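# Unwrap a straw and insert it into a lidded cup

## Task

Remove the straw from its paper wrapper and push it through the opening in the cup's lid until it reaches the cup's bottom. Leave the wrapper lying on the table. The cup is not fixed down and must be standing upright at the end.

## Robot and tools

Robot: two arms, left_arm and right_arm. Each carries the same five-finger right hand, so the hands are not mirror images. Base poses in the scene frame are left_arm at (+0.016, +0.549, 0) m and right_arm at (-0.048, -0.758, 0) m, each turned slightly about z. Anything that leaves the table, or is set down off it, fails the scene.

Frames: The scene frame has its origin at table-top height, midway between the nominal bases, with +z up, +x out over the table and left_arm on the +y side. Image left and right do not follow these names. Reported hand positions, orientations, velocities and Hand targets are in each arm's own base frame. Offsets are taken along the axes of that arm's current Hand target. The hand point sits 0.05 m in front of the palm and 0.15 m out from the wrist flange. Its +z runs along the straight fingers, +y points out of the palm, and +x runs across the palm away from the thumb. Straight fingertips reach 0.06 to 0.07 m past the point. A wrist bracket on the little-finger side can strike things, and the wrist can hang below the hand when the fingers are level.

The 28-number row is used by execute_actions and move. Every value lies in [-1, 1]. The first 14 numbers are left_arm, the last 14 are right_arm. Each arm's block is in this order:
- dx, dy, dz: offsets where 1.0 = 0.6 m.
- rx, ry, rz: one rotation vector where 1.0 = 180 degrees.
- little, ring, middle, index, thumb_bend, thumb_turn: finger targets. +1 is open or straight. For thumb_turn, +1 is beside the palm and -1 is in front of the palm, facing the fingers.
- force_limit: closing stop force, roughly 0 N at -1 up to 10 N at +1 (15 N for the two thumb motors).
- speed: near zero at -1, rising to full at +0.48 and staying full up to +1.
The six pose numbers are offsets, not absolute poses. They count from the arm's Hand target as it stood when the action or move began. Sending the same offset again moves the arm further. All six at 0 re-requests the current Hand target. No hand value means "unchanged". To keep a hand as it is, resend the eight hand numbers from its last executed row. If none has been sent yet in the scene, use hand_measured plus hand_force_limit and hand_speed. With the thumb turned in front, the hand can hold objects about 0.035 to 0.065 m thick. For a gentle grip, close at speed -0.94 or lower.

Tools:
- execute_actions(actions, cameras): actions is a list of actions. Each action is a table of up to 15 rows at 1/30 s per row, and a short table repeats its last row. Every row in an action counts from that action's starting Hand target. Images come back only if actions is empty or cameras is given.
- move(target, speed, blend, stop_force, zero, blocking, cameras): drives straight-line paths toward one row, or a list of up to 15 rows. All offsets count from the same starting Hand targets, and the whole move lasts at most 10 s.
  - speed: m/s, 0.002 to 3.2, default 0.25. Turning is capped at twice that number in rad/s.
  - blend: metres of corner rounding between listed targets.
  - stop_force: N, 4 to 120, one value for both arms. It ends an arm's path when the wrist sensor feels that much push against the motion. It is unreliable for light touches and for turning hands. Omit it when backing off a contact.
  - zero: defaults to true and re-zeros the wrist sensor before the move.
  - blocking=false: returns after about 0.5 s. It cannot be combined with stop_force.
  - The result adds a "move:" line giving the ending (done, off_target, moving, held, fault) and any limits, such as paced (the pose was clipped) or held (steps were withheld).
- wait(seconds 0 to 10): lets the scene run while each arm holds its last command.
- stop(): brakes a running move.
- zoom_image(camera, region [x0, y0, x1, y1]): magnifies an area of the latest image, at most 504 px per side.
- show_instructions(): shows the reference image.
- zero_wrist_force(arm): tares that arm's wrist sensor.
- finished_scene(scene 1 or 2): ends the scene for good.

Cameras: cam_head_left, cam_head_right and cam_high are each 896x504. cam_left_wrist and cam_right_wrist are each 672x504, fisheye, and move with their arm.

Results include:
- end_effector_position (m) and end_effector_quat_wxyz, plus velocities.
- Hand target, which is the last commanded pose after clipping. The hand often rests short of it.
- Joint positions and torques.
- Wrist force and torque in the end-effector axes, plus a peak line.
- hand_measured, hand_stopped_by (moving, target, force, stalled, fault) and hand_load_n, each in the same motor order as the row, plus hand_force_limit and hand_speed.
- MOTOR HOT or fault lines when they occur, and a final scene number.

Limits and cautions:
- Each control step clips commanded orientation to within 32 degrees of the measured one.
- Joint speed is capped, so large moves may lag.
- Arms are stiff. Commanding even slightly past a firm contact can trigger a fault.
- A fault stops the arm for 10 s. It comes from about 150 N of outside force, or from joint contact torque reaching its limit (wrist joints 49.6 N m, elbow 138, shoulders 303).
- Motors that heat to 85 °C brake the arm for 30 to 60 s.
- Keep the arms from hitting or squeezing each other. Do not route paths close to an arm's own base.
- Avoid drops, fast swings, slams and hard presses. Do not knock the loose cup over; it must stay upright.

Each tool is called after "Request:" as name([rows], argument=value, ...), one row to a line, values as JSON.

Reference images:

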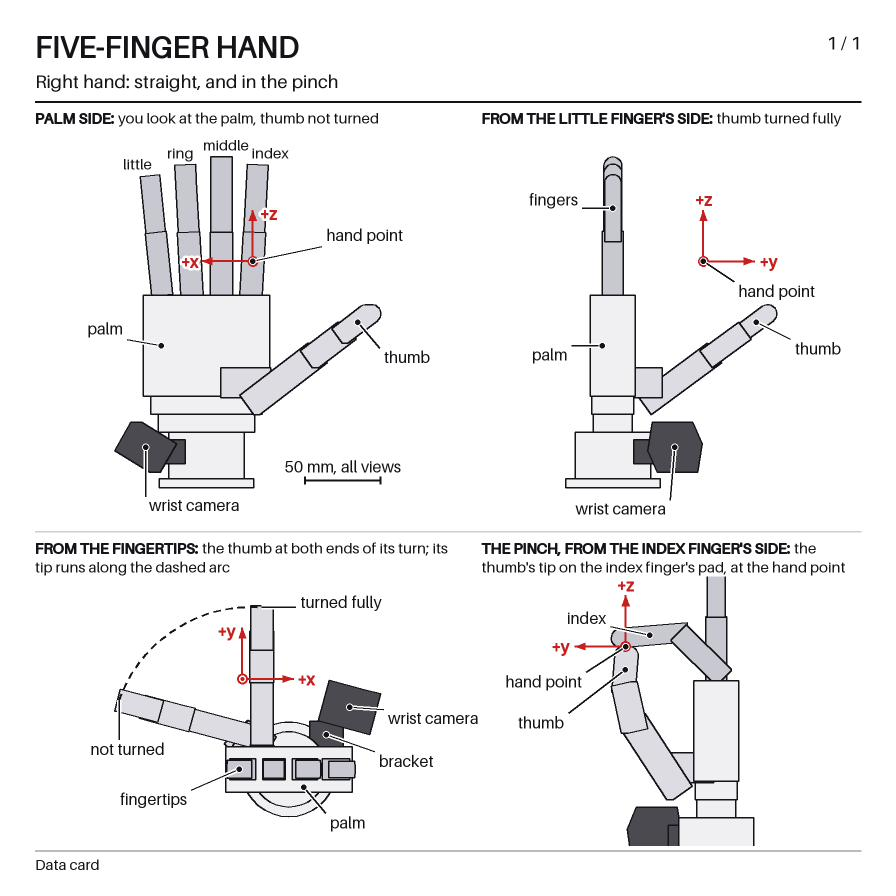

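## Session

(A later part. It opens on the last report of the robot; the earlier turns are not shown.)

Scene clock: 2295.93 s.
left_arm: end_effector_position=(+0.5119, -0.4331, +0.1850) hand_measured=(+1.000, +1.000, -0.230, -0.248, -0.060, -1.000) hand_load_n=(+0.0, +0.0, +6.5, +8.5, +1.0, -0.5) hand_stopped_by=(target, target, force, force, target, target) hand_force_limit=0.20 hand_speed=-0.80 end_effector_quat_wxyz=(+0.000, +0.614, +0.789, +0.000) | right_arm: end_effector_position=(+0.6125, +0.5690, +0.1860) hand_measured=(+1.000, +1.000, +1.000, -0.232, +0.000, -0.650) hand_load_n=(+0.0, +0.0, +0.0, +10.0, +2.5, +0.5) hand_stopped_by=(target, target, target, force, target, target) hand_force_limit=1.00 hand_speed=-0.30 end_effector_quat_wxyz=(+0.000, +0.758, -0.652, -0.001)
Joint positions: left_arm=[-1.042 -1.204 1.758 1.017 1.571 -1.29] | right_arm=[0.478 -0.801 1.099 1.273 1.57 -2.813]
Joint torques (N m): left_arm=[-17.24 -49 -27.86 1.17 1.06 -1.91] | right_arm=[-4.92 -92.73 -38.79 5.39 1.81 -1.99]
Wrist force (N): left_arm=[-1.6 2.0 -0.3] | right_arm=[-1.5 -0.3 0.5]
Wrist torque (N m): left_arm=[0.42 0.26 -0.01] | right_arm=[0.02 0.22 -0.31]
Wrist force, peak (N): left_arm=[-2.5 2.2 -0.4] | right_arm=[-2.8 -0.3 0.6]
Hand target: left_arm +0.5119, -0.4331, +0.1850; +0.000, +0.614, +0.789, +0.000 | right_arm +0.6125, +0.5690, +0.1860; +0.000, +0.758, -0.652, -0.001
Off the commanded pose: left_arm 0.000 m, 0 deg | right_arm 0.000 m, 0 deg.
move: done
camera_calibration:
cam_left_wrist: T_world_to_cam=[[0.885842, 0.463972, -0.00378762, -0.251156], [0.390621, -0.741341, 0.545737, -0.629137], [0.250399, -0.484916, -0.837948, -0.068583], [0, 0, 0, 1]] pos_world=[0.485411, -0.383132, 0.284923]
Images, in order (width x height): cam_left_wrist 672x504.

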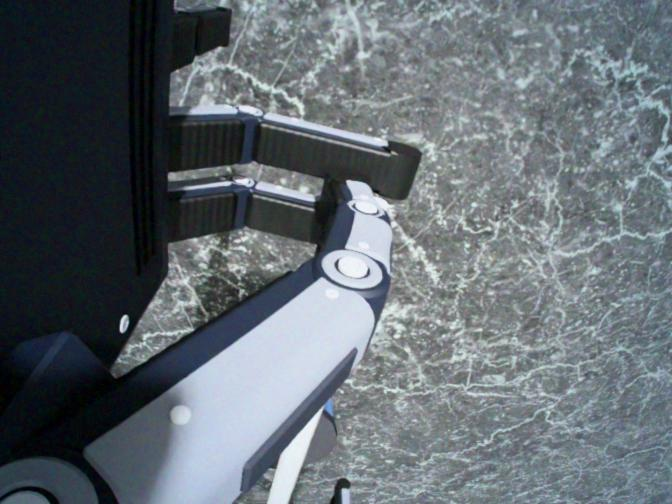

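Request:
move([
  [0,0,0,0,0,0,1,1,0.3,0.3,-0.06,-1,0.0,0.0,0,0,0,0,0,0,1,1,1,-0.6,0.0,-0.65,1.0,-0.3],
  [0,0,-0.05,0,0,0,1,1,1,1,1,1,0.0,0.3,0,0,0,0,0,0,1,1,1,-0.6,0.0,-0.65,1.0,-0.3],
], cameras=["cam_left_wrist","cam_high"], speed=0.1)

Request:
zoom_image(camera="cam_left_wrist", region=[240, 120, 440, 320])

Request:
move(target=[-0.05,0,0,0,0,0,1,1,1,1,1,1,0.0,0.3,0,0,0,0,0,0,1,1,1,-0.6,0.0,-0.65,1.0,-0.3], cameras=["cam_left_wrist"], speed=0.1)

Request:
zoom_image(camera="cam_left_wrist", region=[240, 40, 440, 240])

Scene clock: 2325.33 s.
left_arm: end_effector_position=(+0.5119, -0.4331, +0.2150) hand_measured=(+1.000, +1.000, +1.000, +1.000, +1.000, +1.000) hand_load_n=(+0.0, +0.0, +0.0, +0.0, +0.0, +0.0) hand_stopped_by=(target, target, target, target, target, target) hand_force_limit=0.00 hand_speed=0.30 end_effector_quat_wxyz=(+0.000, +0.614, +0.789, +0.000) | right_arm: end_effector_position=(+0.6125, +0.5690, +0.1860) hand_measured=(+1.000, +1.000, +1.000, -0.232, +0.000, -0.650) hand_load_n=(+0.0, +0.0, +0.5, +10.5, +2.5, +1.0) hand_stopped_by=(target, target, target, force, target, target) hand_force_limit=1.00 hand_speed=-0.30 end_effector_quat_wxyz=(+0.000, +0.758, -0.652, -0.001)
Joint positions: left_arm=[-1.042 -1.229 1.733 1.067 1.571 -1.29] | right_arm=[0.478 -0.801 1.099 1.273 1.57 -2.813]
Joint torques (N m): left_arm=[5.84 -70.72 -34.44 6.06 -1.2 0.18] | right_arm=[0.05 -92.35 -38.18 5.39 -0.48 -1.92]
Wrist force (N): left_arm=[-1.1 2.0 -0.4] | right_arm=[-1.7 -0.4 0.2]
Wrist torque (N m): left_arm=[0.34 0.17 0.00] | right_arm=[0.00 0.26 -0.34]
Wrist force, peak (N): left_arm=[-1.4 2.6 -0.1] | right_arm=[-1.9 -0.5 0.7]
Hand target: left_arm +0.5119, -0.4331, +0.2150; +0.000, +0.614, +0.789, +0.000 | right_arm +0.6125, +0.5690, +0.1860; +0.000, +0.758, -0.652, -0.001
Off the commanded pose: left_arm 0.000 m, 0 deg | right_arm 0.000 m, 0 deg.
move: done
camera_calibration:
cam_left_wrist: T_world_to_cam=[[0.885877, 0.463905, -0.00374, -0.2511], [0.390542, -0.741382, 0.545737, -0.645487], [0.250398, -0.484917, -0.837948, -0.0434441], [0, 0, 0, 1]] pos_world=[0.485411, -0.383133, 0.314923]
Images, in order (width x height): cam_high 896x504, cam_left_wrist 672x504.

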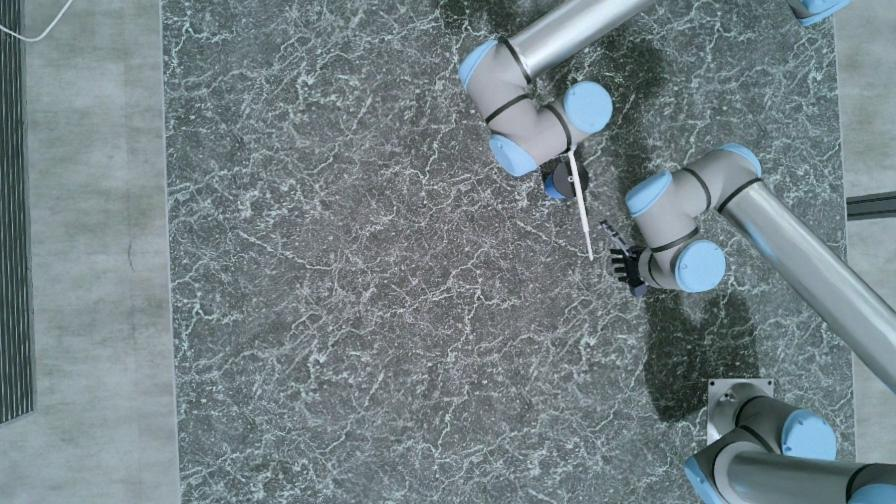

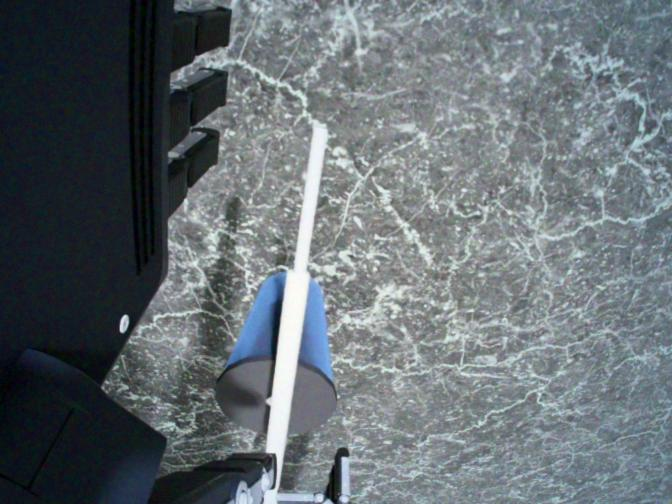

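Scaled by 2.520 from the camera's 672x504 image, which has a finer 960x720 frame.

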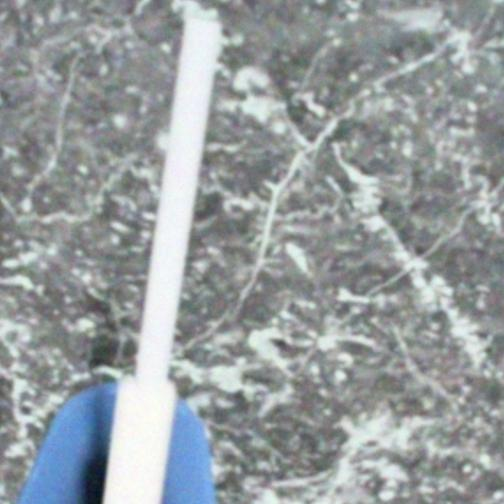

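Scene clock: 2326.27 s.
left_arm: end_effector_position=(+0.5193, -0.4621, +0.2150) hand_measured=(+1.000, +1.000, +1.000, +1.000, +1.000, +1.000) hand_load_n=(+0.0, +0.0, +0.0, -0.5, +0.0, +0.0) hand_stopped_by=(target, target, target, target, target, target) hand_force_limit=0.00 hand_speed=0.30 end_effector_quat_wxyz=(+0.000, +0.614, +0.789, +0.000) | right_arm: end_effector_position=(+0.6125, +0.5690, +0.1860) hand_measured=(+1.000, +1.000, +1.000, -0.232, +0.000, -0.650) hand_load_n=(+0.0, +0.0, +0.0, +10.5, +2.5, +1.0) hand_stopped_by=(target, target, target, force, target, target) hand_force_limit=1.00 hand_speed=-0.30 end_effector_quat_wxyz=(+0.000, +0.758, -0.652, -0.001)
Joint positions: left_arm=[-1.055 -1.191 1.678 1.083 1.571 -1.304] | right_arm=[0.478 -0.801 1.099 1.273 1.57 -2.813]
Joint torques (N m): left_arm=[-20.14 -53.08 -40.27 6.17 -2.04 -2.11] | right_arm=[0.11 -91.04 -38.04 5.28 -1.16 -1.77]
Wrist force (N): left_arm=[-1.0 1.8 -0.3] | right_arm=[-1.4 -0.3 0.3]
Wrist torque (N m): left_arm=[0.29 0.12 -0.02] | right_arm=[0.02 0.23 -0.33]
Wrist force, peak (N): left_arm=[-1.4 2.6 0.2] | right_arm=[-1.8 -0.7 0.2]
Hand target: left_arm +0.5193, -0.4622, +0.2150; +0.000, +0.614, +0.789, +0.000 | right_arm +0.6125, +0.5690, +0.1860; +0.000, +0.758, -0.652, -0.001
Off the commanded pose: left_arm 0.000 m, 0 deg | right_arm 0.000 m, 0 deg.
move: done
camera_calibration:
cam_left_wrist: T_world_to_cam=[[0.885842, 0.463972, -0.00378762, -0.2441], [0.390621, -0.741341, 0.545737, -0.669785], [0.250399, -0.484916, -0.837948, -0.0592866], [0, 0, 0, 1]] pos_world=[0.492711, -0.412032, 0.314923]
Images, in order (width x height): cam_left_wrist 672x504.

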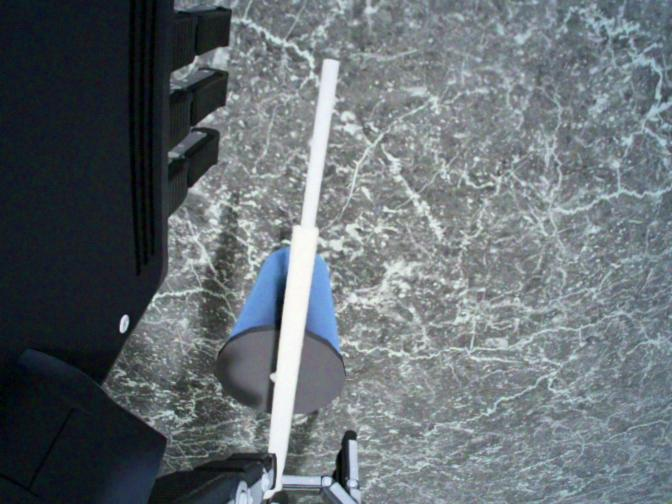

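Scaled by 2.520 from the camera's 672x504 image, which has a finer 960x720 frame.

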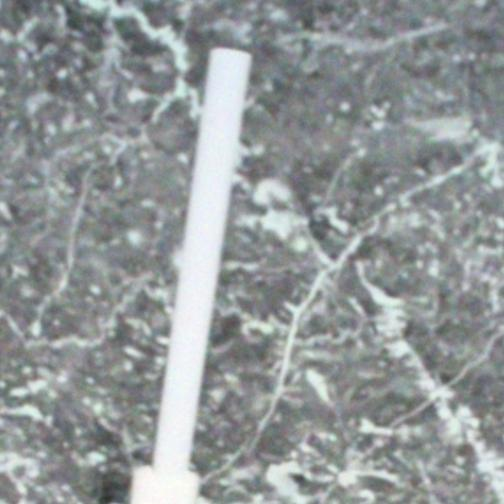

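Request:
move([
  [0,0,0,0,0,0,1,1,0.35,0.35,-0.09,-1,0.0,0.2,0,0,0,0,0,0,1,1,1,-0.6,0.0,-0.65,1.0,-0.3],
  [0.0108,-0.0117,0,0,0,-0.0167,1,1,0.35,0.35,-0.09,-1,0.0,0.2,0,0,0,0,0,0,1,1,1,-0.6,0.0,-0.65,1.0,-0.3],
  [0.0108,-0.0117,0.1225,0,0,-0.0167,1,1,0.35,0.35,-0.09,-1,0.0,0.2,0,0,0,0,0,0,1,1,1,-0.6,0.0,-0.65,1.0,-0.3],
], cameras=["cam_left_wrist"], speed=0.12)

Request:
zoom_image(camera="cam_left_wrist", region=[200, 100, 440, 340])

Scene clock: 2388.33 s.
left_arm: end_effector_position=(+0.5109, -0.4577, +0.1417) hand_measured=(+1.000, +1.000, +0.350, +0.350, -0.090, -1.000) hand_load_n=(+0.0, +0.0, +0.0, +0.0, +0.0, +0.0) hand_stopped_by=(target, target, target, target, target, target) hand_force_limit=0.00 hand_speed=0.20 end_effector_quat_wxyz=(+0.000, +0.593, +0.805, +0.000) | right_arm: end_effector_position=(+0.6125, +0.5690, +0.1860) hand_measured=(+1.000, +1.000, +1.000, -0.232, +0.000, -0.650) hand_load_n=(+0.0, +0.0, +0.0, +11.0, +2.5, +1.0) hand_stopped_by=(target, target, target, force, target, target) hand_force_limit=1.00 hand_speed=-0.30 end_effector_quat_wxyz=(+0.000, +0.758, -0.652, -0.001)
Joint positions: left_arm=[-1.068 -1.138 1.75 0.959 1.571 -1.368] | right_arm=[0.478 -0.801 1.099 1.273 1.57 -2.813]
Joint torques (N m): left_arm=[-6.5 -51.51 -24.55 0.9 -0.24 0.56] | right_arm=[-9.68 -92.05 -36.98 5.2 -1.25 -1.07]
Wrist force (N): left_arm=[-1.4 1.9 -0.9] | right_arm=[-1.7 -0.6 0.5]
Wrist torque (N m): left_arm=[0.29 0.20 -0.01] | right_arm=[-0.02 0.26 -0.34]
Wrist force, peak (N): left_arm=[-2.0 2.1 -1.6] | right_arm=[-2.1 -0.2 0.6]
Hand target: left_arm +0.5109, -0.4577, +0.1415; +0.000, +0.593, +0.805, +0.000 | right_arm +0.6125, +0.5690, +0.1860; +0.000, +0.758, -0.652, -0.001
Off the commanded pose: left_arm 0.000 m, 0 deg | right_arm 0.000 m, 0 deg.
move: done
camera_calibration:
cam_left_wrist: T_world_to_cam=[[0.860322, 0.509736, -0.00385422, -0.205002], [0.428952, -0.71985, 0.545725, -0.632993], [0.275401, -0.471153, -0.837955, -0.122951], [0, 0, 0, 1]] pos_world=[0.481751, -0.409092, 0.241623]
Images, in order (width x height): cam_left_wrist 672x504.

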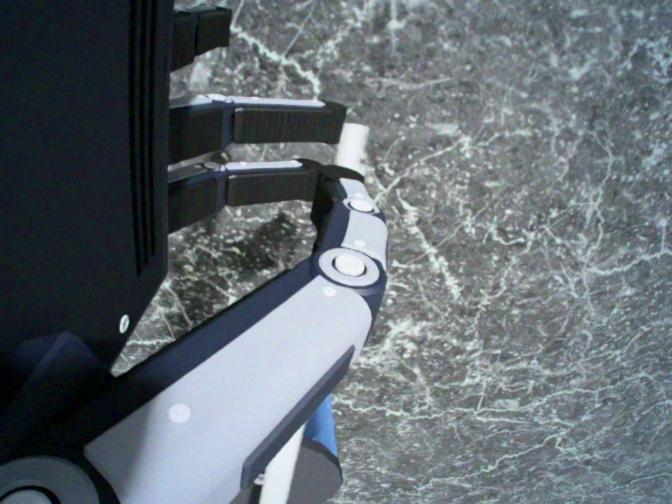

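Scaled by 2.100 from the camera's 672x504 image, which has a finer 960x720 frame.

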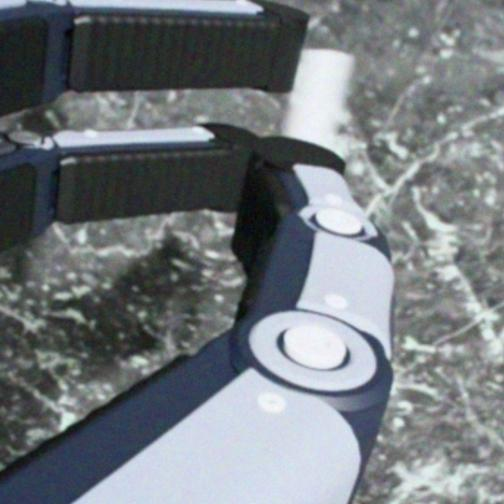

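Request:
move([
  [0,0,0,0,0,0,1,1,0.1,0.1,-0.09,-1,0.0,0.0,0,0,0,0,0,0,1,1,1,-0.6,0.0,-0.65,1.0,-0.3],
  [0,0,0,0,0,0,1,1,-0.6,-0.6,-0.09,-1,0.3,-0.8,0,0,0,0,0,0,1,1,1,-0.6,0.0,-0.65,1.0,-0.3],
], cameras=["cam_left_wrist"], speed=0.12)

Request:
zoom_image(camera="cam_left_wrist", region=[200, 100, 440, 340])

Scene clock: 2398.50 s.
left_arm: end_effector_position=(+0.5109, -0.4577, +0.1415) hand_measured=(+1.000, +1.000, -0.228, -0.248, -0.090, -1.000) hand_load_n=(+0.0, +0.0, +7.5, +4.0, +1.0, -3.5) hand_stopped_by=(target, target, force, force, target, target) hand_force_limit=0.30 hand_speed=-0.80 end_effector_quat_wxyz=(+0.000, +0.593, +0.805, +0.000) | right_arm: end_effector_position=(+0.6125, +0.5690, +0.1860) hand_measured=(+1.000, +1.000, +1.000, -0.232, +0.000, -0.650) hand_load_n=(+0.0, +0.0, +0.0, +10.5, +2.5, +1.0) hand_stopped_by=(target, target, target, force, target, target) hand_force_limit=1.00 hand_speed=-0.30 end_effector_quat_wxyz=(+0.000, +0.758, -0.652, -0.001)
Joint positions: left_arm=[-1.068 -1.138 1.75 0.959 1.571 -1.368] | right_arm=[0.478 -0.801 1.099 1.273 1.57 -2.813]
Joint torques (N m): left_arm=[19.59 -53.84 -33.84 2.18 -1.67 0.73] | right_arm=[-9.34 -91.86 -36.79 5.02 -1.27 -0.73]
Wrist force (N): left_arm=[-1.4 1.8 -0.5] | right_arm=[-1.7 -0.2 0.3]
Wrist torque (N m): left_arm=[0.27 0.18 -0.01] | right_arm=[0.03 0.25 -0.33]
Wrist force, peak (N): left_arm=[-1.8 2.3 -0.8] | right_arm=[-2.1 -0.4 0.5]
Hand target: left_arm +0.5109, -0.4577, +0.1415; +0.000, +0.593, +0.805, +0.000 | right_arm +0.6125, +0.5690, +0.1860; +0.000, +0.758, -0.652, -0.001
Off the commanded pose: left_arm 0.000 m, 0 deg | right_arm 0.000 m, 0 deg.
move: done
camera_calibration:
cam_left_wrist: T_world_to_cam=[[0.860285, 0.509799, -0.0037384, -0.204987], [0.428958, -0.719865, 0.5457, -0.632887], [0.275506, -0.471062, -0.837972, -0.123127], [0, 0, 0, 1]] pos_world=[0.481751, -0.409092, 0.241423]
Images, in order (width x height): cam_left_wrist 672x504.

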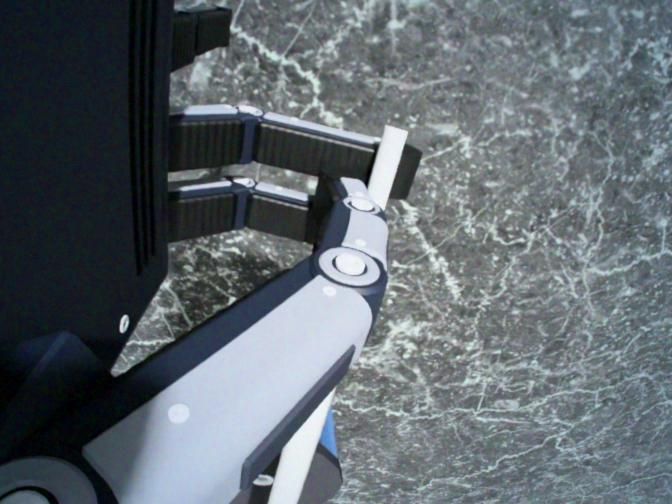

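Scaled by 2.100 from the camera's 672x504 image, which has a finer 960x720 frame.

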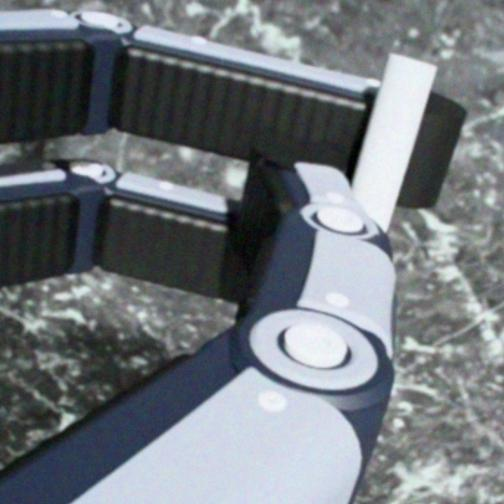

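Request:
move([
  [0,0,0,0,0,0,1,1,0.4,0.4,-0.09,-1,0.0,0.0,0,0,0,0,0,0,1,1,1,-0.6,0.0,-0.65,1.0,-0.3],
  [0,0,-0.0167,0,0,0,1,1,0.4,0.4,-0.09,-1,0.0,0.0,0,0,0,0,0,0,1,1,1,-0.6,0.0,-0.65,1.0,-0.3],
  [0,0.0167,-0.0167,0,0,0,1,1,0.4,0.4,-0.05,-1,0.0,0.0,0,0,0,0,0,0,1,1,1,-0.6,0.0,-0.65,1.0,-0.3],
], cameras=["cam_left_wrist","cam_right_wrist"], speed=0.1)

Request:
zoom_image(camera="cam_left_wrist", region=[200, 100, 440, 340])

Scene clock: 2426.90 s.
left_arm: end_effector_position=(+0.5205, -0.4547, +0.1515) hand_measured=(+1.000, +1.000, +0.400, +0.400, -0.050, -1.000) hand_load_n=(+0.0, +0.0, +0.0, +0.0, +0.0, +0.0) hand_stopped_by=(target, target, target, target, target, target) hand_force_limit=0.00 hand_speed=0.00 end_effector_quat_wxyz=(+0.000, +0.593, +0.805, +0.000) | right_arm: end_effector_position=(+0.6125, +0.5690, +0.1860) hand_measured=(+1.000, +1.000, +1.000, -0.232, +0.000, -0.650) hand_load_n=(+0.0, +0.0, +0.0, +10.5, +2.5, +1.0) hand_stopped_by=(target, target, target, force, target, target) hand_force_limit=1.00 hand_speed=-0.30 end_effector_quat_wxyz=(+0.000, +0.758, -0.652, -0.001)
Joint positions: left_arm=[-1.051 -1.141 1.733 0.978 1.571 -1.352] | right_arm=[0.478 -0.801 1.099 1.273 1.57 -2.813]
Joint torques (N m): left_arm=[23.13 -51.76 -38.14 6.47 -0.7 2.05] | right_arm=[-8.35 -90.57 -37.19 5.07 -1.25 -0.7]
Wrist force (N): left_arm=[-1.6 2.0 -0.6] | right_arm=[-1.7 -0.1 0.3]
Wrist torque (N m): left_arm=[0.30 0.21 -0.15] | right_arm=[0.05 0.28 -0.34]
Wrist force, peak (N): left_arm=[-1.5 2.8 -0.3] | right_arm=[-2.1 -0.4 0.3]
Hand target: left_arm +0.5205, -0.4547, +0.1515; +0.000, +0.593, +0.805, +0.000 | right_arm +0.6125, +0.5690, +0.1860; +0.000, +0.758, -0.652, -0.001
Off the commanded pose: left_arm 0.000 m, 0 deg | right_arm 0.000 m, 0 deg.
move: done
camera_calibration:
cam_left_wrist: T_world_to_cam=[[0.860285, 0.509799, -0.0037384, -0.214737], [0.428958, -0.719865, 0.5457, -0.640357], [0.275506, -0.471062, -0.837972, -0.115895], [0, 0, 0, 1]] pos_world=[0.491351, -0.406092, 0.251523]
cam_right_wrist: T_world_to_cam=[[-0.931846, -0.36275, -0.00874235, 0.78064], [-0.310888, 0.785732, 0.534766, -0.359719], [-0.187117, 0.501037, -0.844955, 0.0962019], [0, 0, 0, 1]] pos_world=[0.633604, 0.517619, 0.280477]
Images, in order (width x height): cam_left_wrist 672x504, cam_right_wrist 672x504.

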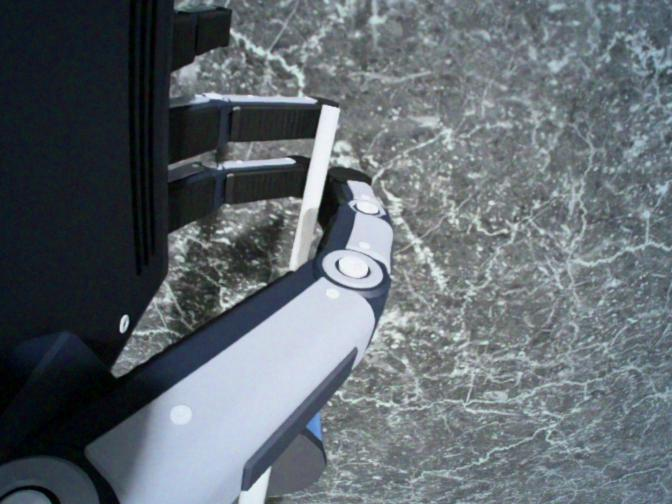

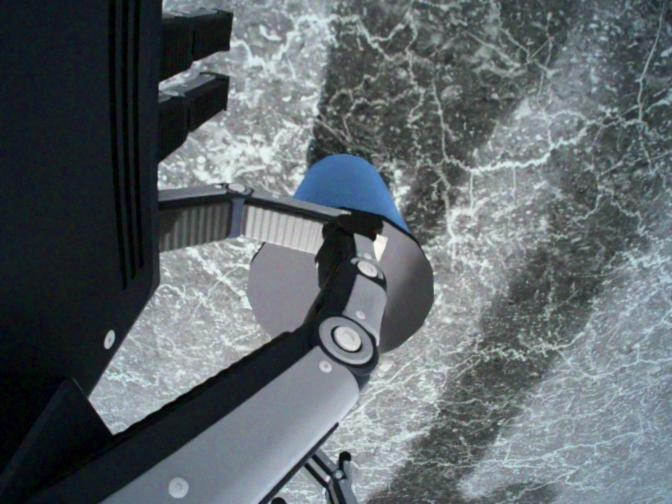

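Scaled by 2.100 from the camera's 672x504 image, which has a finer 960x720 frame.

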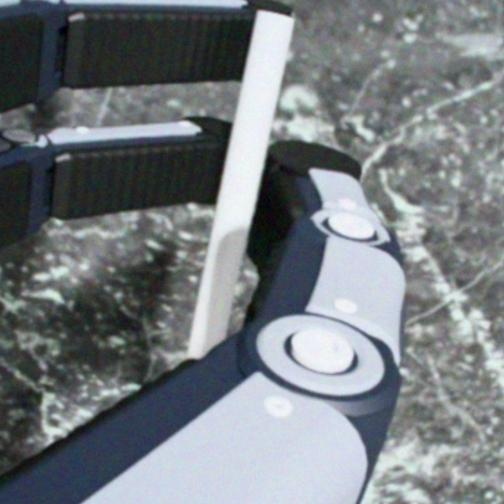

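Request:
move([
  [0,0,0,0,0,0,1,1,0.4,0.4,-0.3,-1,0.0,-0.2,0,0,0,0,0,0,1,1,1,-0.6,0.0,-0.65,1.0,-0.3],
  [0,0,0,0,0,0,1,1,0.1,0.1,-0.3,-1,0.0,-0.4,0,0,0,0,0,0,1,1,1,-0.6,0.0,-0.65,1.0,-0.3],
  [0,0,0,0,0,0,1,1,-0.6,-0.6,-0.3,-1,0.3,-0.85,0,0,0,0,0,0,1,1,1,-0.6,0.0,-0.65,1.0,-0.3],
], cameras=["cam_left_wrist"], speed=0.1)

Request:
zoom_image(camera="cam_left_wrist", region=[200, 100, 440, 340])

Scene clock: 2450.20 s.
left_arm: end_effector_position=(+0.5205, -0.4547, +0.1515) hand_measured=(+1.000, +1.000, -0.244, -0.286, -0.300, -1.000) hand_load_n=(+0.0, +0.0, +8.5, +7.5, +1.0, -2.5) hand_stopped_by=(target, target, force, force, target, target) hand_force_limit=0.30 hand_speed=-0.85 end_effector_quat_wxyz=(+0.000, +0.593, +0.805, +0.000) | right_arm: end_effector_position=(+0.6125, +0.5690, +0.1860) hand_measured=(+1.000, +1.000, +1.000, -0.232, +0.000, -0.650) hand_load_n=(+0.0, +0.0, +0.0, +10.0, +2.5, +1.0) hand_stopped_by=(target, target, target, force, target, target) hand_force_limit=1.00 hand_speed=-0.30 end_effector_quat_wxyz=(+0.000, +0.758, -0.652, -0.001)
Joint positions: left_arm=[-1.051 -1.141 1.733 0.978 1.571 -1.352] | right_arm=[0.478 -0.801 1.099 1.273 1.57 -2.813]
Joint torques (N m): left_arm=[19.14 -52.66 -32.94 5.96 2.19 1.47] | right_arm=[-7.67 -91.72 -37.02 5.08 -1.2 -0.26]
Wrist force (N): left_arm=[-1.4 2.1 -0.6] | right_arm=[-1.7 -0.5 0.3]
Wrist torque (N m): left_arm=[0.34 0.18 -0.13] | right_arm=[0.00 0.25 -0.33]
Wrist force, peak (N): left_arm=[-1.8 2.6 -0.7] | right_arm=[-1.9 -0.5 0.6]
Hand target: left_arm +0.5205, -0.4547, +0.1515; +0.000, +0.593, +0.805, +0.000 | right_arm +0.6125, +0.5690, +0.1860; +0.000, +0.758, -0.652, -0.001
Off the commanded pose: left_arm 0.000 m, 0 deg | right_arm 0.000 m, 0 deg.
move: done
camera_calibration:
cam_left_wrist: T_world_to_cam=[[0.860285, 0.509799, -0.0037384, -0.214737], [0.428958, -0.719865, 0.5457, -0.640357], [0.275506, -0.471062, -0.837972, -0.115895], [0, 0, 0, 1]] pos_world=[0.491351, -0.406092, 0.251523]
Images, in order (width x height): cam_left_wrist 672x504.

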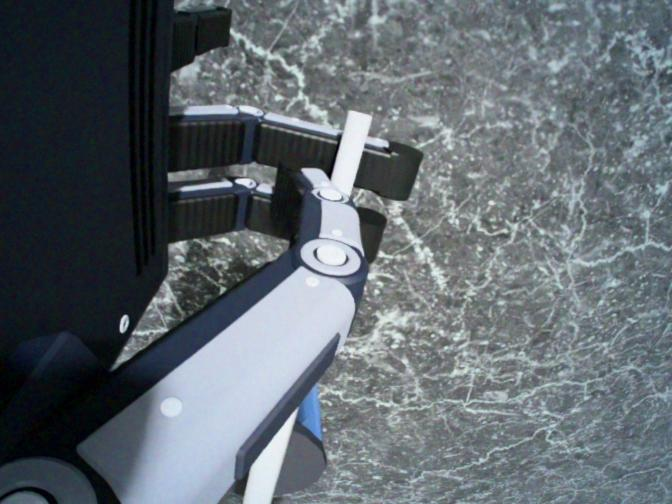

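Scaled by 2.100 from the camera's 672x504 image, which has a finer 960x720 frame.

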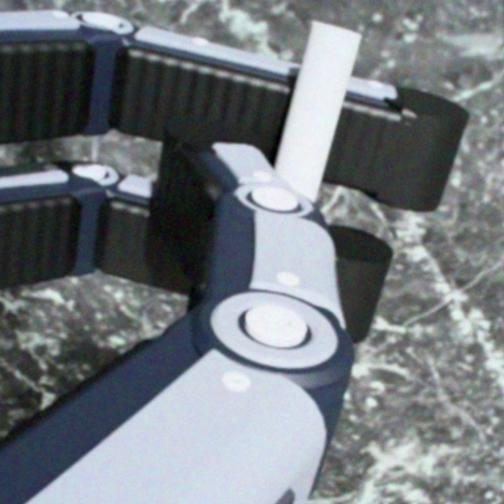

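Request:
move([
  [0,0,0,0,0,0,1,1,0.4,0.4,-0.3,-1,0.0,-0.2,0,0,0,0,0,0,1,1,1,-0.6,0.0,-0.65,1.0,-0.3],
  [0,0,0,0,0,0,1,1,0.3,0.3,-0.12,-1,0.0,-0.2,0,0,0,0,0,0,1,1,1,-0.6,0.0,-0.65,1.0,-0.3],
  [0,0,0,0,0,0,1,1,-0.6,-0.6,-0.12,-1,0.3,-0.8,0,0,0,0,0,0,1,1,1,-0.6,0.0,-0.65,1.0,-0.3],
], cameras=["cam_left_wrist"], speed=0.1)

Request:
zoom_image(camera="cam_left_wrist", region=[200, 100, 440, 340])

Scene clock: 2475.60 s.
left_arm: end_effector_position=(+0.5205, -0.4547, +0.1515) hand_measured=(+1.000, +1.000, -0.084, -0.158, -0.120, -1.000) hand_load_n=(+0.0, +0.0, +3.5, +11.0, +0.5, +0.5) hand_stopped_by=(target, target, force, force, target, target) hand_force_limit=0.30 hand_speed=-0.80 end_effector_quat_wxyz=(+0.000, +0.593, +0.805, +0.000) | right_arm: end_effector_position=(+0.6125, +0.5690, +0.1860) hand_measured=(+1.000, +1.000, +1.000, -0.232, +0.000, -0.650) hand_load_n=(+0.0, +0.0, +0.0, +10.5, +2.5, +0.5) hand_stopped_by=(target, target, target, force, target, target) hand_force_limit=1.00 hand_speed=-0.30 end_effector_quat_wxyz=(+0.000, +0.758, -0.652, -0.001)
Joint positions: left_arm=[-1.051 -1.141 1.733 0.978 1.571 -1.352] | right_arm=[0.478 -0.801 1.099 1.273 1.57 -2.813]
Joint torques (N m): left_arm=[13.44 -56.41 -27.46 3.92 2.18 -0.51] | right_arm=[-7.9 -92.96 -36.65 4.95 -1.13 -0.1]
Wrist force (N): left_arm=[-1.1 1.9 -0.5] | right_arm=[-1.4 -0.2 0.4]
Wrist torque (N m): left_arm=[0.28 0.11 -0.11] | right_arm=[0.04 0.25 -0.33]
Wrist force, peak (N): left_arm=[-1.9 2.5 -0.4] | right_arm=[-1.6 -0.2 1.3]
Hand target: left_arm +0.5205, -0.4547, +0.1515; +0.000, +0.593, +0.805, +0.000 | right_arm +0.6125, +0.5690, +0.1860; +0.000, +0.758, -0.652, -0.001
Off the commanded pose: left_arm 0.000 m, 0 deg | right_arm 0.000 m, 0 deg.
move: done
camera_calibration:
cam_left_wrist: T_world_to_cam=[[0.860285, 0.509799, -0.0037384, -0.214737], [0.428958, -0.719865, 0.5457, -0.640357], [0.275506, -0.471062, -0.837972, -0.115895], [0, 0, 0, 1]] pos_world=[0.491351, -0.406092, 0.251523]
Images, in order (width x height): cam_left_wrist 672x504.

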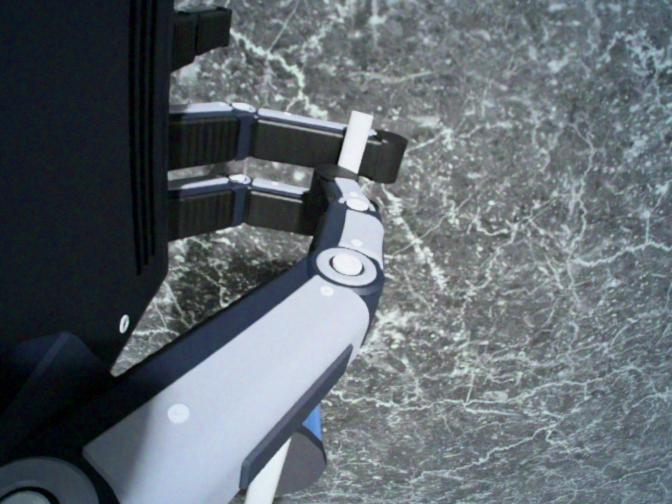

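Scaled by 2.100 from the camera's 672x504 image, which has a finer 960x720 frame.

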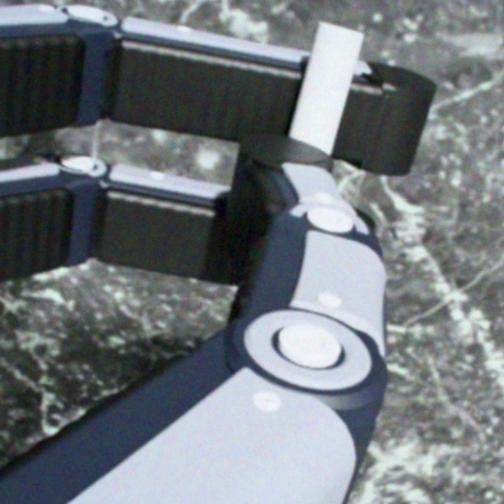

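Request:
move(target=[0.2167,0,0,0,0,0,1,1,-0.6,-0.6,-0.12,-1,0.3,-0.8,0,0,0,0,0,0,1,1,1,-0.6,0.0,-0.65,1.0,-0.3], cameras=["cam_left_wrist","cam_high","cam_right_wrist"], speed=0.05)

Request:
zoom_image(camera="cam_high", region=[540, 130, 680, 330])

Request:
zoom_image(camera="cam_left_wrist", region=[200, 100, 440, 340])

Scene clock: 2493.93 s.
left_arm: end_effector_position=(+0.4820, -0.3307, +0.1514) hand_measured=(+1.000, +1.000, -0.084, -0.158, -0.120, -1.000) hand_load_n=(+0.0, +0.0, +2.0, +12.0, -0.5, +1.0) hand_stopped_by=(target, target, force, force, target, target) hand_force_limit=0.30 hand_speed=-0.80 end_effector_quat_wxyz=(+0.000, +0.593, +0.805, +0.000) | right_arm: end_effector_position=(+0.6125, +0.5690, +0.1860) hand_measured=(+1.000, +1.000, +1.000, -0.232, +0.000, -0.650) hand_load_n=(+0.0, +0.0, +0.0, +10.0, +2.5, +0.5) hand_stopped_by=(target, target, target, force, target, target) hand_force_limit=1.00 hand_speed=-0.30 end_effector_quat_wxyz=(+0.000, +0.758, -0.652, -0.001)
Joint positions: left_arm=[-0.994 -1.3 1.965 0.906 1.571 -1.295] | right_arm=[0.478 -0.801 1.099 1.273 1.57 -2.813]
Joint torques (N m): left_arm=[22.34 -64.23 -23.93 1.07 2.24 1.9] | right_arm=[-7.18 -92.99 -36.42 4.79 -1.23 -0.22]
Wrist force (N): left_arm=[-1.0 1.7 -0.4] | right_arm=[-1.8 -0.5 0.3]
Wrist torque (N m): left_arm=[0.43 0.15 -0.10] | right_arm=[-0.01 0.23 -0.35]
Wrist force, peak (N): left_arm=[-2.3 2.5 -0.8] | right_arm=[-2.7 0.0 1.2]
Hand target: left_arm +0.4820, -0.3305, +0.1514; +0.000, +0.593, +0.805, +0.000 | right_arm +0.6125, +0.5690, +0.1860; +0.000, +0.758, -0.652, -0.001
Off the commanded pose: left_arm 0.000 m, 0 deg | right_arm 0.000 m, 0 deg.
move: done
camera_calibration:
cam_left_wrist: T_world_to_cam=[[0.860285, 0.509799, -0.0037384, -0.244832], [0.428958, -0.719865, 0.5457, -0.534524], [0.275506, -0.471062, -0.837972, -0.0469605], [0, 0, 0, 1]] pos_world=[0.452851, -0.282092, 0.251423]
cam_right_wrist: T_world_to_cam=[[-0.931846, -0.36275, -0.00874235, 0.78064], [-0.310888, 0.785732, 0.534766, -0.359719], [-0.187117, 0.501037, -0.844955, 0.0962019], [0, 0, 0, 1]] pos_world=[0.633604, 0.517619, 0.280477]
Images, in order (width x height): cam_high 896x504, cam_left_wrist 672x504, cam_right_wrist 672x504.

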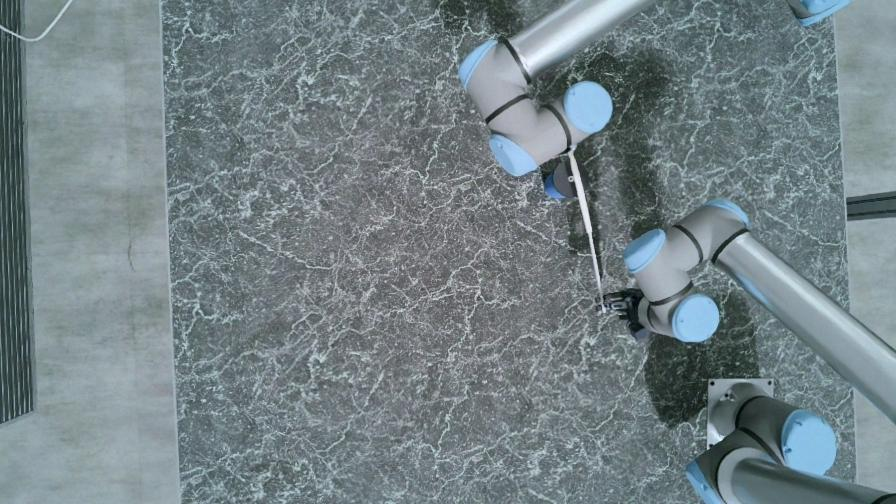

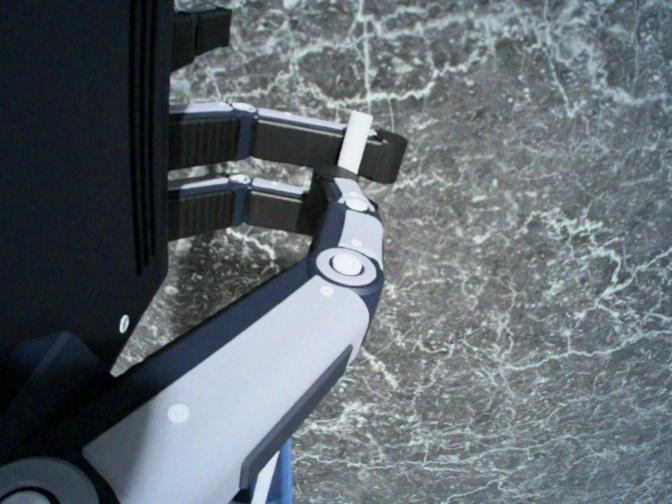

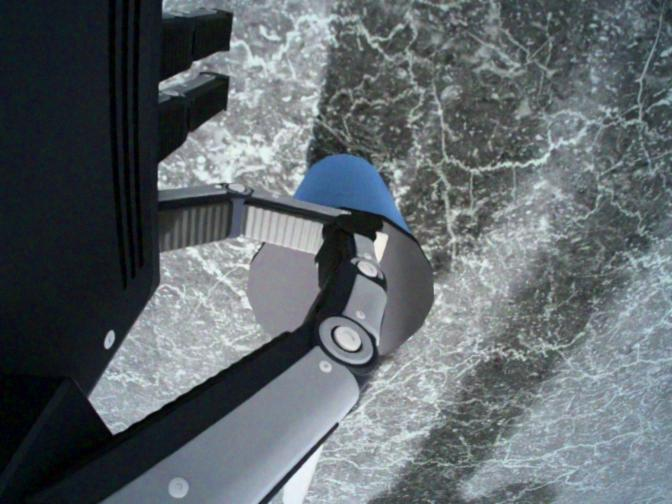

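Scaled by 2.520 from the camera's 896x504 image, which has a finer 1280x720 frame.

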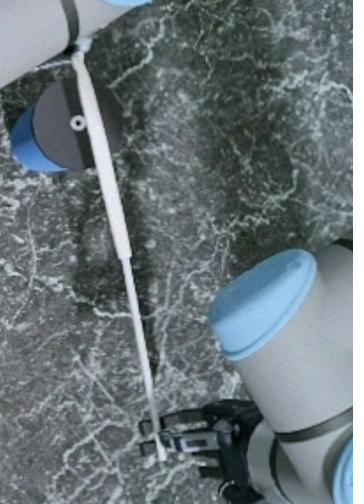

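Scaled by 2.100 from the camera's 672x504 image, which has a finer 960x720 frame.

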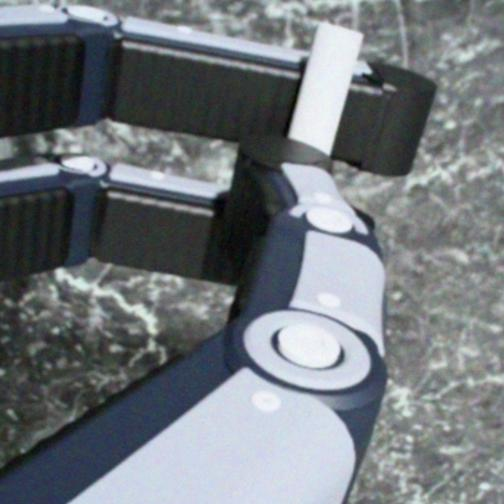

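Request:
move(target=[0.0667,0,0,0,0,0,1,1,-0.6,-0.6,-0.12,-1,0.3,-0.8,0,0,0,0,0,0,1,1,1,-0.6,0.0,-0.65,1.0,-0.3], cameras=["cam_left_wrist","cam_high"], speed=0.06)

Request:
zoom_image(camera="cam_high", region=[540, 140, 680, 340])

Scene clock: 2508.13 s.
left_arm: end_effector_position=(+0.4702, -0.2925, +0.1514) hand_measured=(+1.000, +1.000, -0.084, -0.158, -0.120, -1.000) hand_load_n=(+0.0, +0.0, +2.0, +12.0, +0.0, +1.0) hand_stopped_by=(target, target, force, force, target, target) hand_force_limit=0.30 hand_speed=-0.80 end_effector_quat_wxyz=(+0.000, +0.593, +0.805, +0.000) | right_arm: end_effector_position=(+0.6125, +0.5690, +0.1860) hand_measured=(+1.000, +1.000, +1.000, -0.232, +0.000, -0.650) hand_load_n=(+0.0, +0.0, +0.0, +10.0, +2.5, +0.5) hand_stopped_by=(target, target, target, force, target, target) hand_force_limit=1.00 hand_speed=-0.30 end_effector_quat_wxyz=(+0.000, +0.758, -0.652, -0.001)
Joint positions: left_arm=[-0.97 -1.348 2.029 0.89 1.571 -1.271] | right_arm=[0.478 -0.801 1.099 1.273 1.57 -2.813]
Joint torques (N m): left_arm=[20.93 -57.92 -21.71 1.03 2.32 1.68] | right_arm=[-6.61 -91.9 -36.53 4.71 -1.27 0.03]
Wrist force (N): left_arm=[-1.6 1.7 -0.6] | right_arm=[-1.7 -0.3 0.1]
Wrist torque (N m): left_arm=[0.39 0.29 -0.10] | right_arm=[0.01 0.24 -0.34]
Wrist force, peak (N): left_arm=[-1.6 1.7 -0.6] | right_arm=[-2.1 -0.2 0.5]
Hand target: left_arm +0.4701, -0.2923, +0.1514; +0.000, +0.593, +0.805, +0.000 | right_arm +0.6125, +0.5690, +0.1860; +0.000, +0.758, -0.652, -0.001
Off the commanded pose: left_arm 0.000 m, 0 deg | right_arm 0.000 m, 0 deg.
move: done
camera_calibration:
cam_left_wrist: T_world_to_cam=[[0.860285, 0.509799, -0.0037384, -0.254154], [0.428958, -0.719865, 0.5457, -0.501963], [0.275506, -0.471062, -0.837972, -0.025715], [0, 0, 0, 1]] pos_world=[0.441051, -0.243892, 0.251423]
Images, in order (width x height): cam_high 896x504, cam_left_wrist 672x504.

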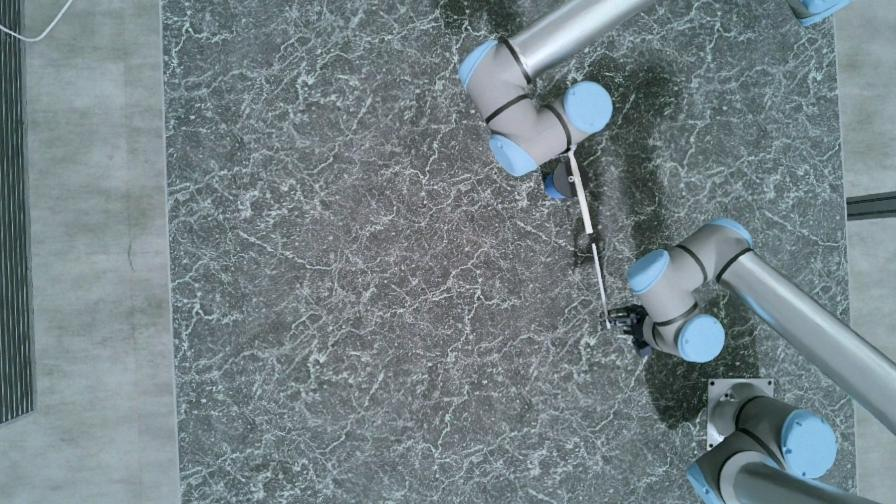

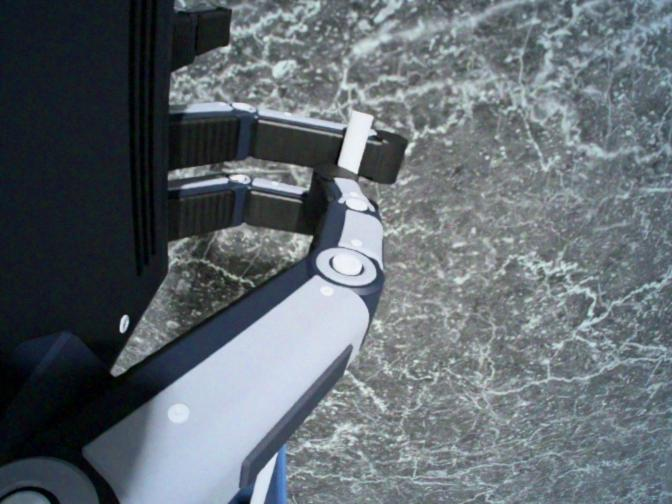

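Scaled by 2.520 from the camera's 896x504 image, which has a finer 1280x720 frame.

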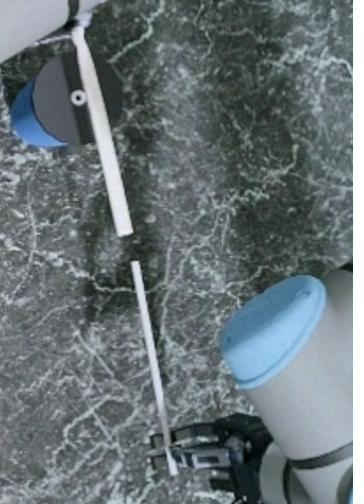

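Request:
move([
  [0,0,-0.248,0,0,0,1,1,-0.6,-0.6,-0.12,-1,0.3,-0.8,0,0,-0.1,0,0,0,1,1,1,-0.6,0.0,-0.65,1.0,-0.3],
  [-0.197,-0.072,-0.382,-0.21,-0.454,0,1,1,-0.6,-0.6,-0.12,-1,0.3,-0.8,0.4167,0,-0.1,0,0,0,1,1,1,-0.6,0.0,-0.65,1.0,-0.3],
  [-0.197,-0.072,-0.382,-0.6314,0.1382,0.6314,1,1,-0.6,-0.6,-0.12,-1,0.3,-0.8,0.4167,0,0.15,0.25,0,0,1,1,1,-0.6,0.0,-0.65,1.0,-0.3],
], cameras=["all"], speed=0.4)

Scene clock: 2637.23 s.
left_arm: end_effector_position=(+0.4639, -0.4179, +0.3807) hand_measured=(+1.000, +1.000, -0.084, -0.158, -0.120, -1.000) hand_load_n=(+0.0, +0.0, +2.5, +11.5, -0.5, +1.5) hand_stopped_by=(target, target, force, force, target, target) hand_force_limit=0.30 hand_speed=-0.80 end_effector_quat_wxyz=(+0.288, +0.646, -0.288, +0.646) | right_arm: end_effector_position=(+0.6498, +0.3218, +0.0958) hand_measured=(+1.000, +1.000, +1.000, -0.232, +0.000, -0.650) hand_load_n=(+0.0, +0.0, +0.0, +10.0, +2.5, +0.5) hand_stopped_by=(target, target, target, force, target, target) hand_force_limit=1.00 hand_speed=-0.30 end_effector_quat_wxyz=(-0.290, +0.700, -0.603, +0.249)
Joint positions: left_arm=[-0.978 -1.885 2.304 -0.419 1.432 1.571] | right_arm=[0.179 -1.264 1.93 0.121 1.591 -3.12]
Joint torques (N m): left_arm=[-19.51 -22.91 -48.22 0.16 -2.9 1.28] | right_arm=[6.37 -65.98 -23.25 -0.58 3.56 -3.19]
Wrist force (N): left_arm=[-2.9 0.9 -2.3] | right_arm=[-1.4 0.1 0.7]
Wrist torque (N m): left_arm=[0.43 0.69 -0.23] | right_arm=[-0.02 0.23 -0.01]
Wrist force, peak (N): left_arm=[-3.0 0.8 -2.7] | right_arm=[-2.2 -0.8 0.3]
Hand target: left_arm +0.4639, -0.4179, +0.3807; +0.288, +0.646, -0.288, +0.646 | right_arm +0.6498, +0.3218, +0.0958; -0.290, +0.700, -0.603, +0.249
Off the commanded pose: left_arm 0.000 m, 0 deg | right_arm 0.000 m, 0 deg.
move: done
camera_calibration:
cam_left_wrist: T_world_to_cam=[[-0.721715, -0.652034, 0.232334, -0.0254197], [-0.510312, 0.274435, -0.815026, 0.654515], [0.467664, -0.706779, -0.530805, -0.195521], [0, 0, 0, 1]] pos_world=[0.407099, -0.334387, 0.435569]
cam_right_wrist: T_world_to_cam=[[-0.643496, -0.318584, -0.696001, 0.58913], [-0.629194, 0.737979, 0.243929, 0.144396], [0.435922, 0.594887, -0.675338, -0.300532], [0, 0, 0, 1]] pos_world=[0.600964, 0.259909, 0.171852]

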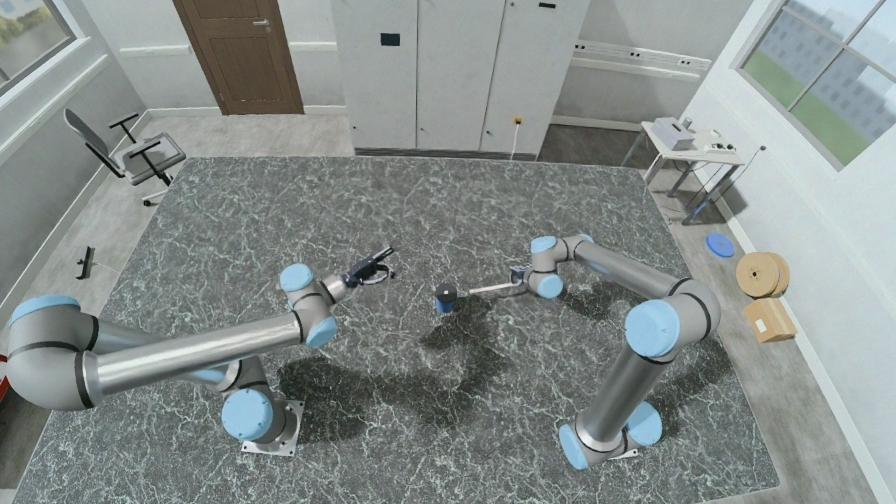

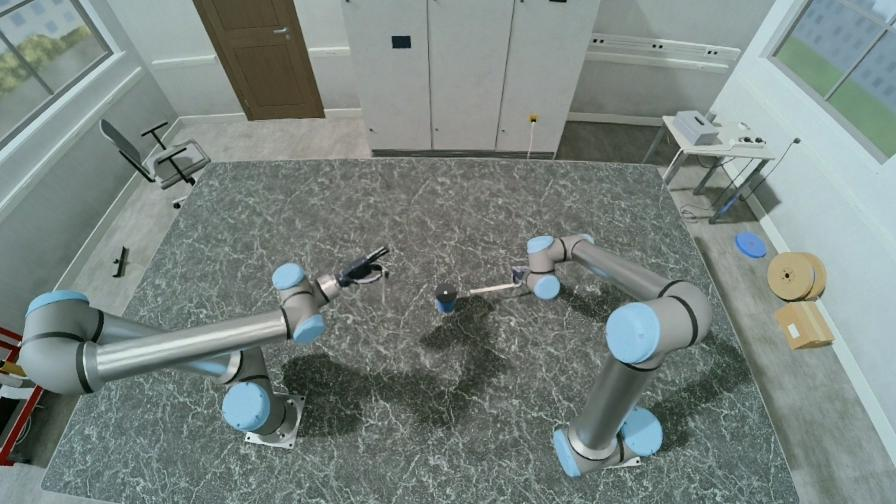

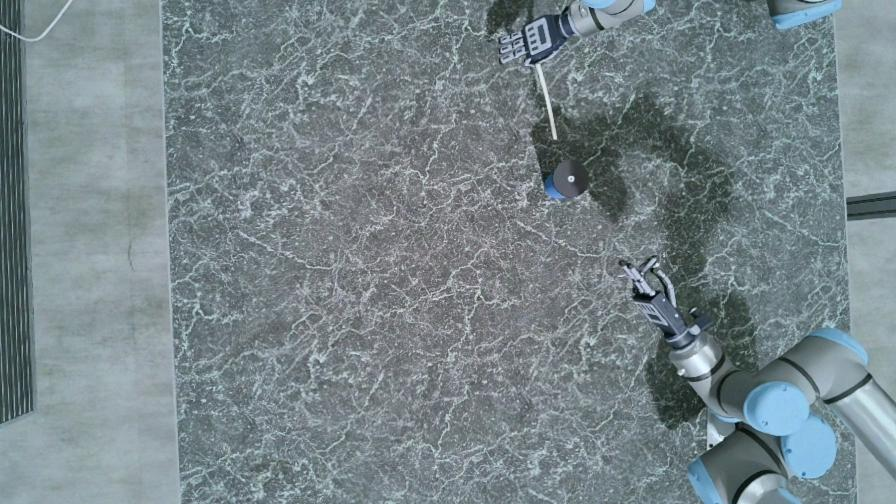

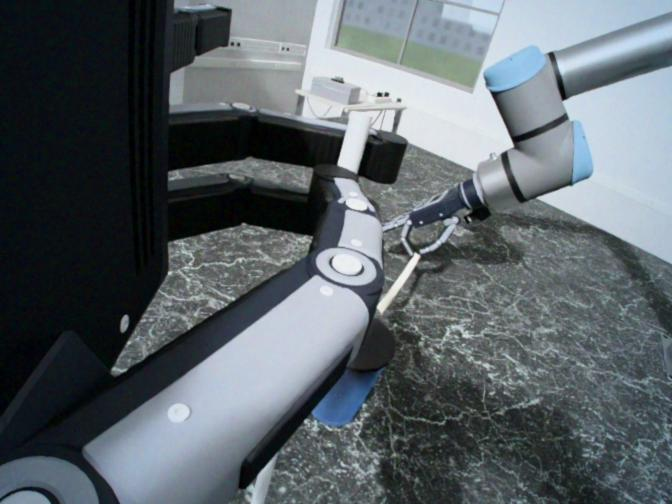

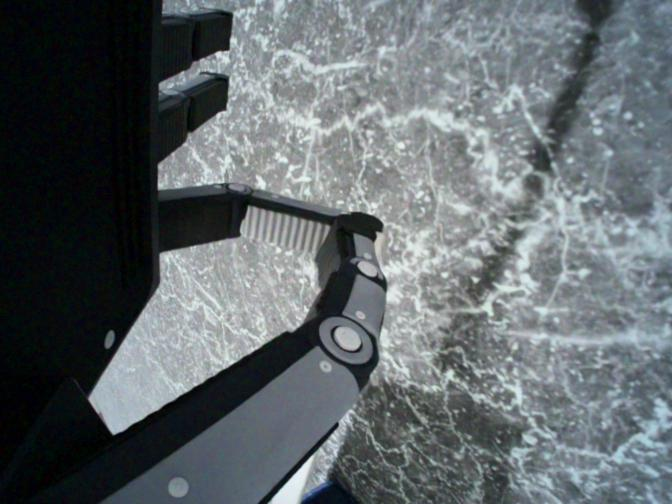

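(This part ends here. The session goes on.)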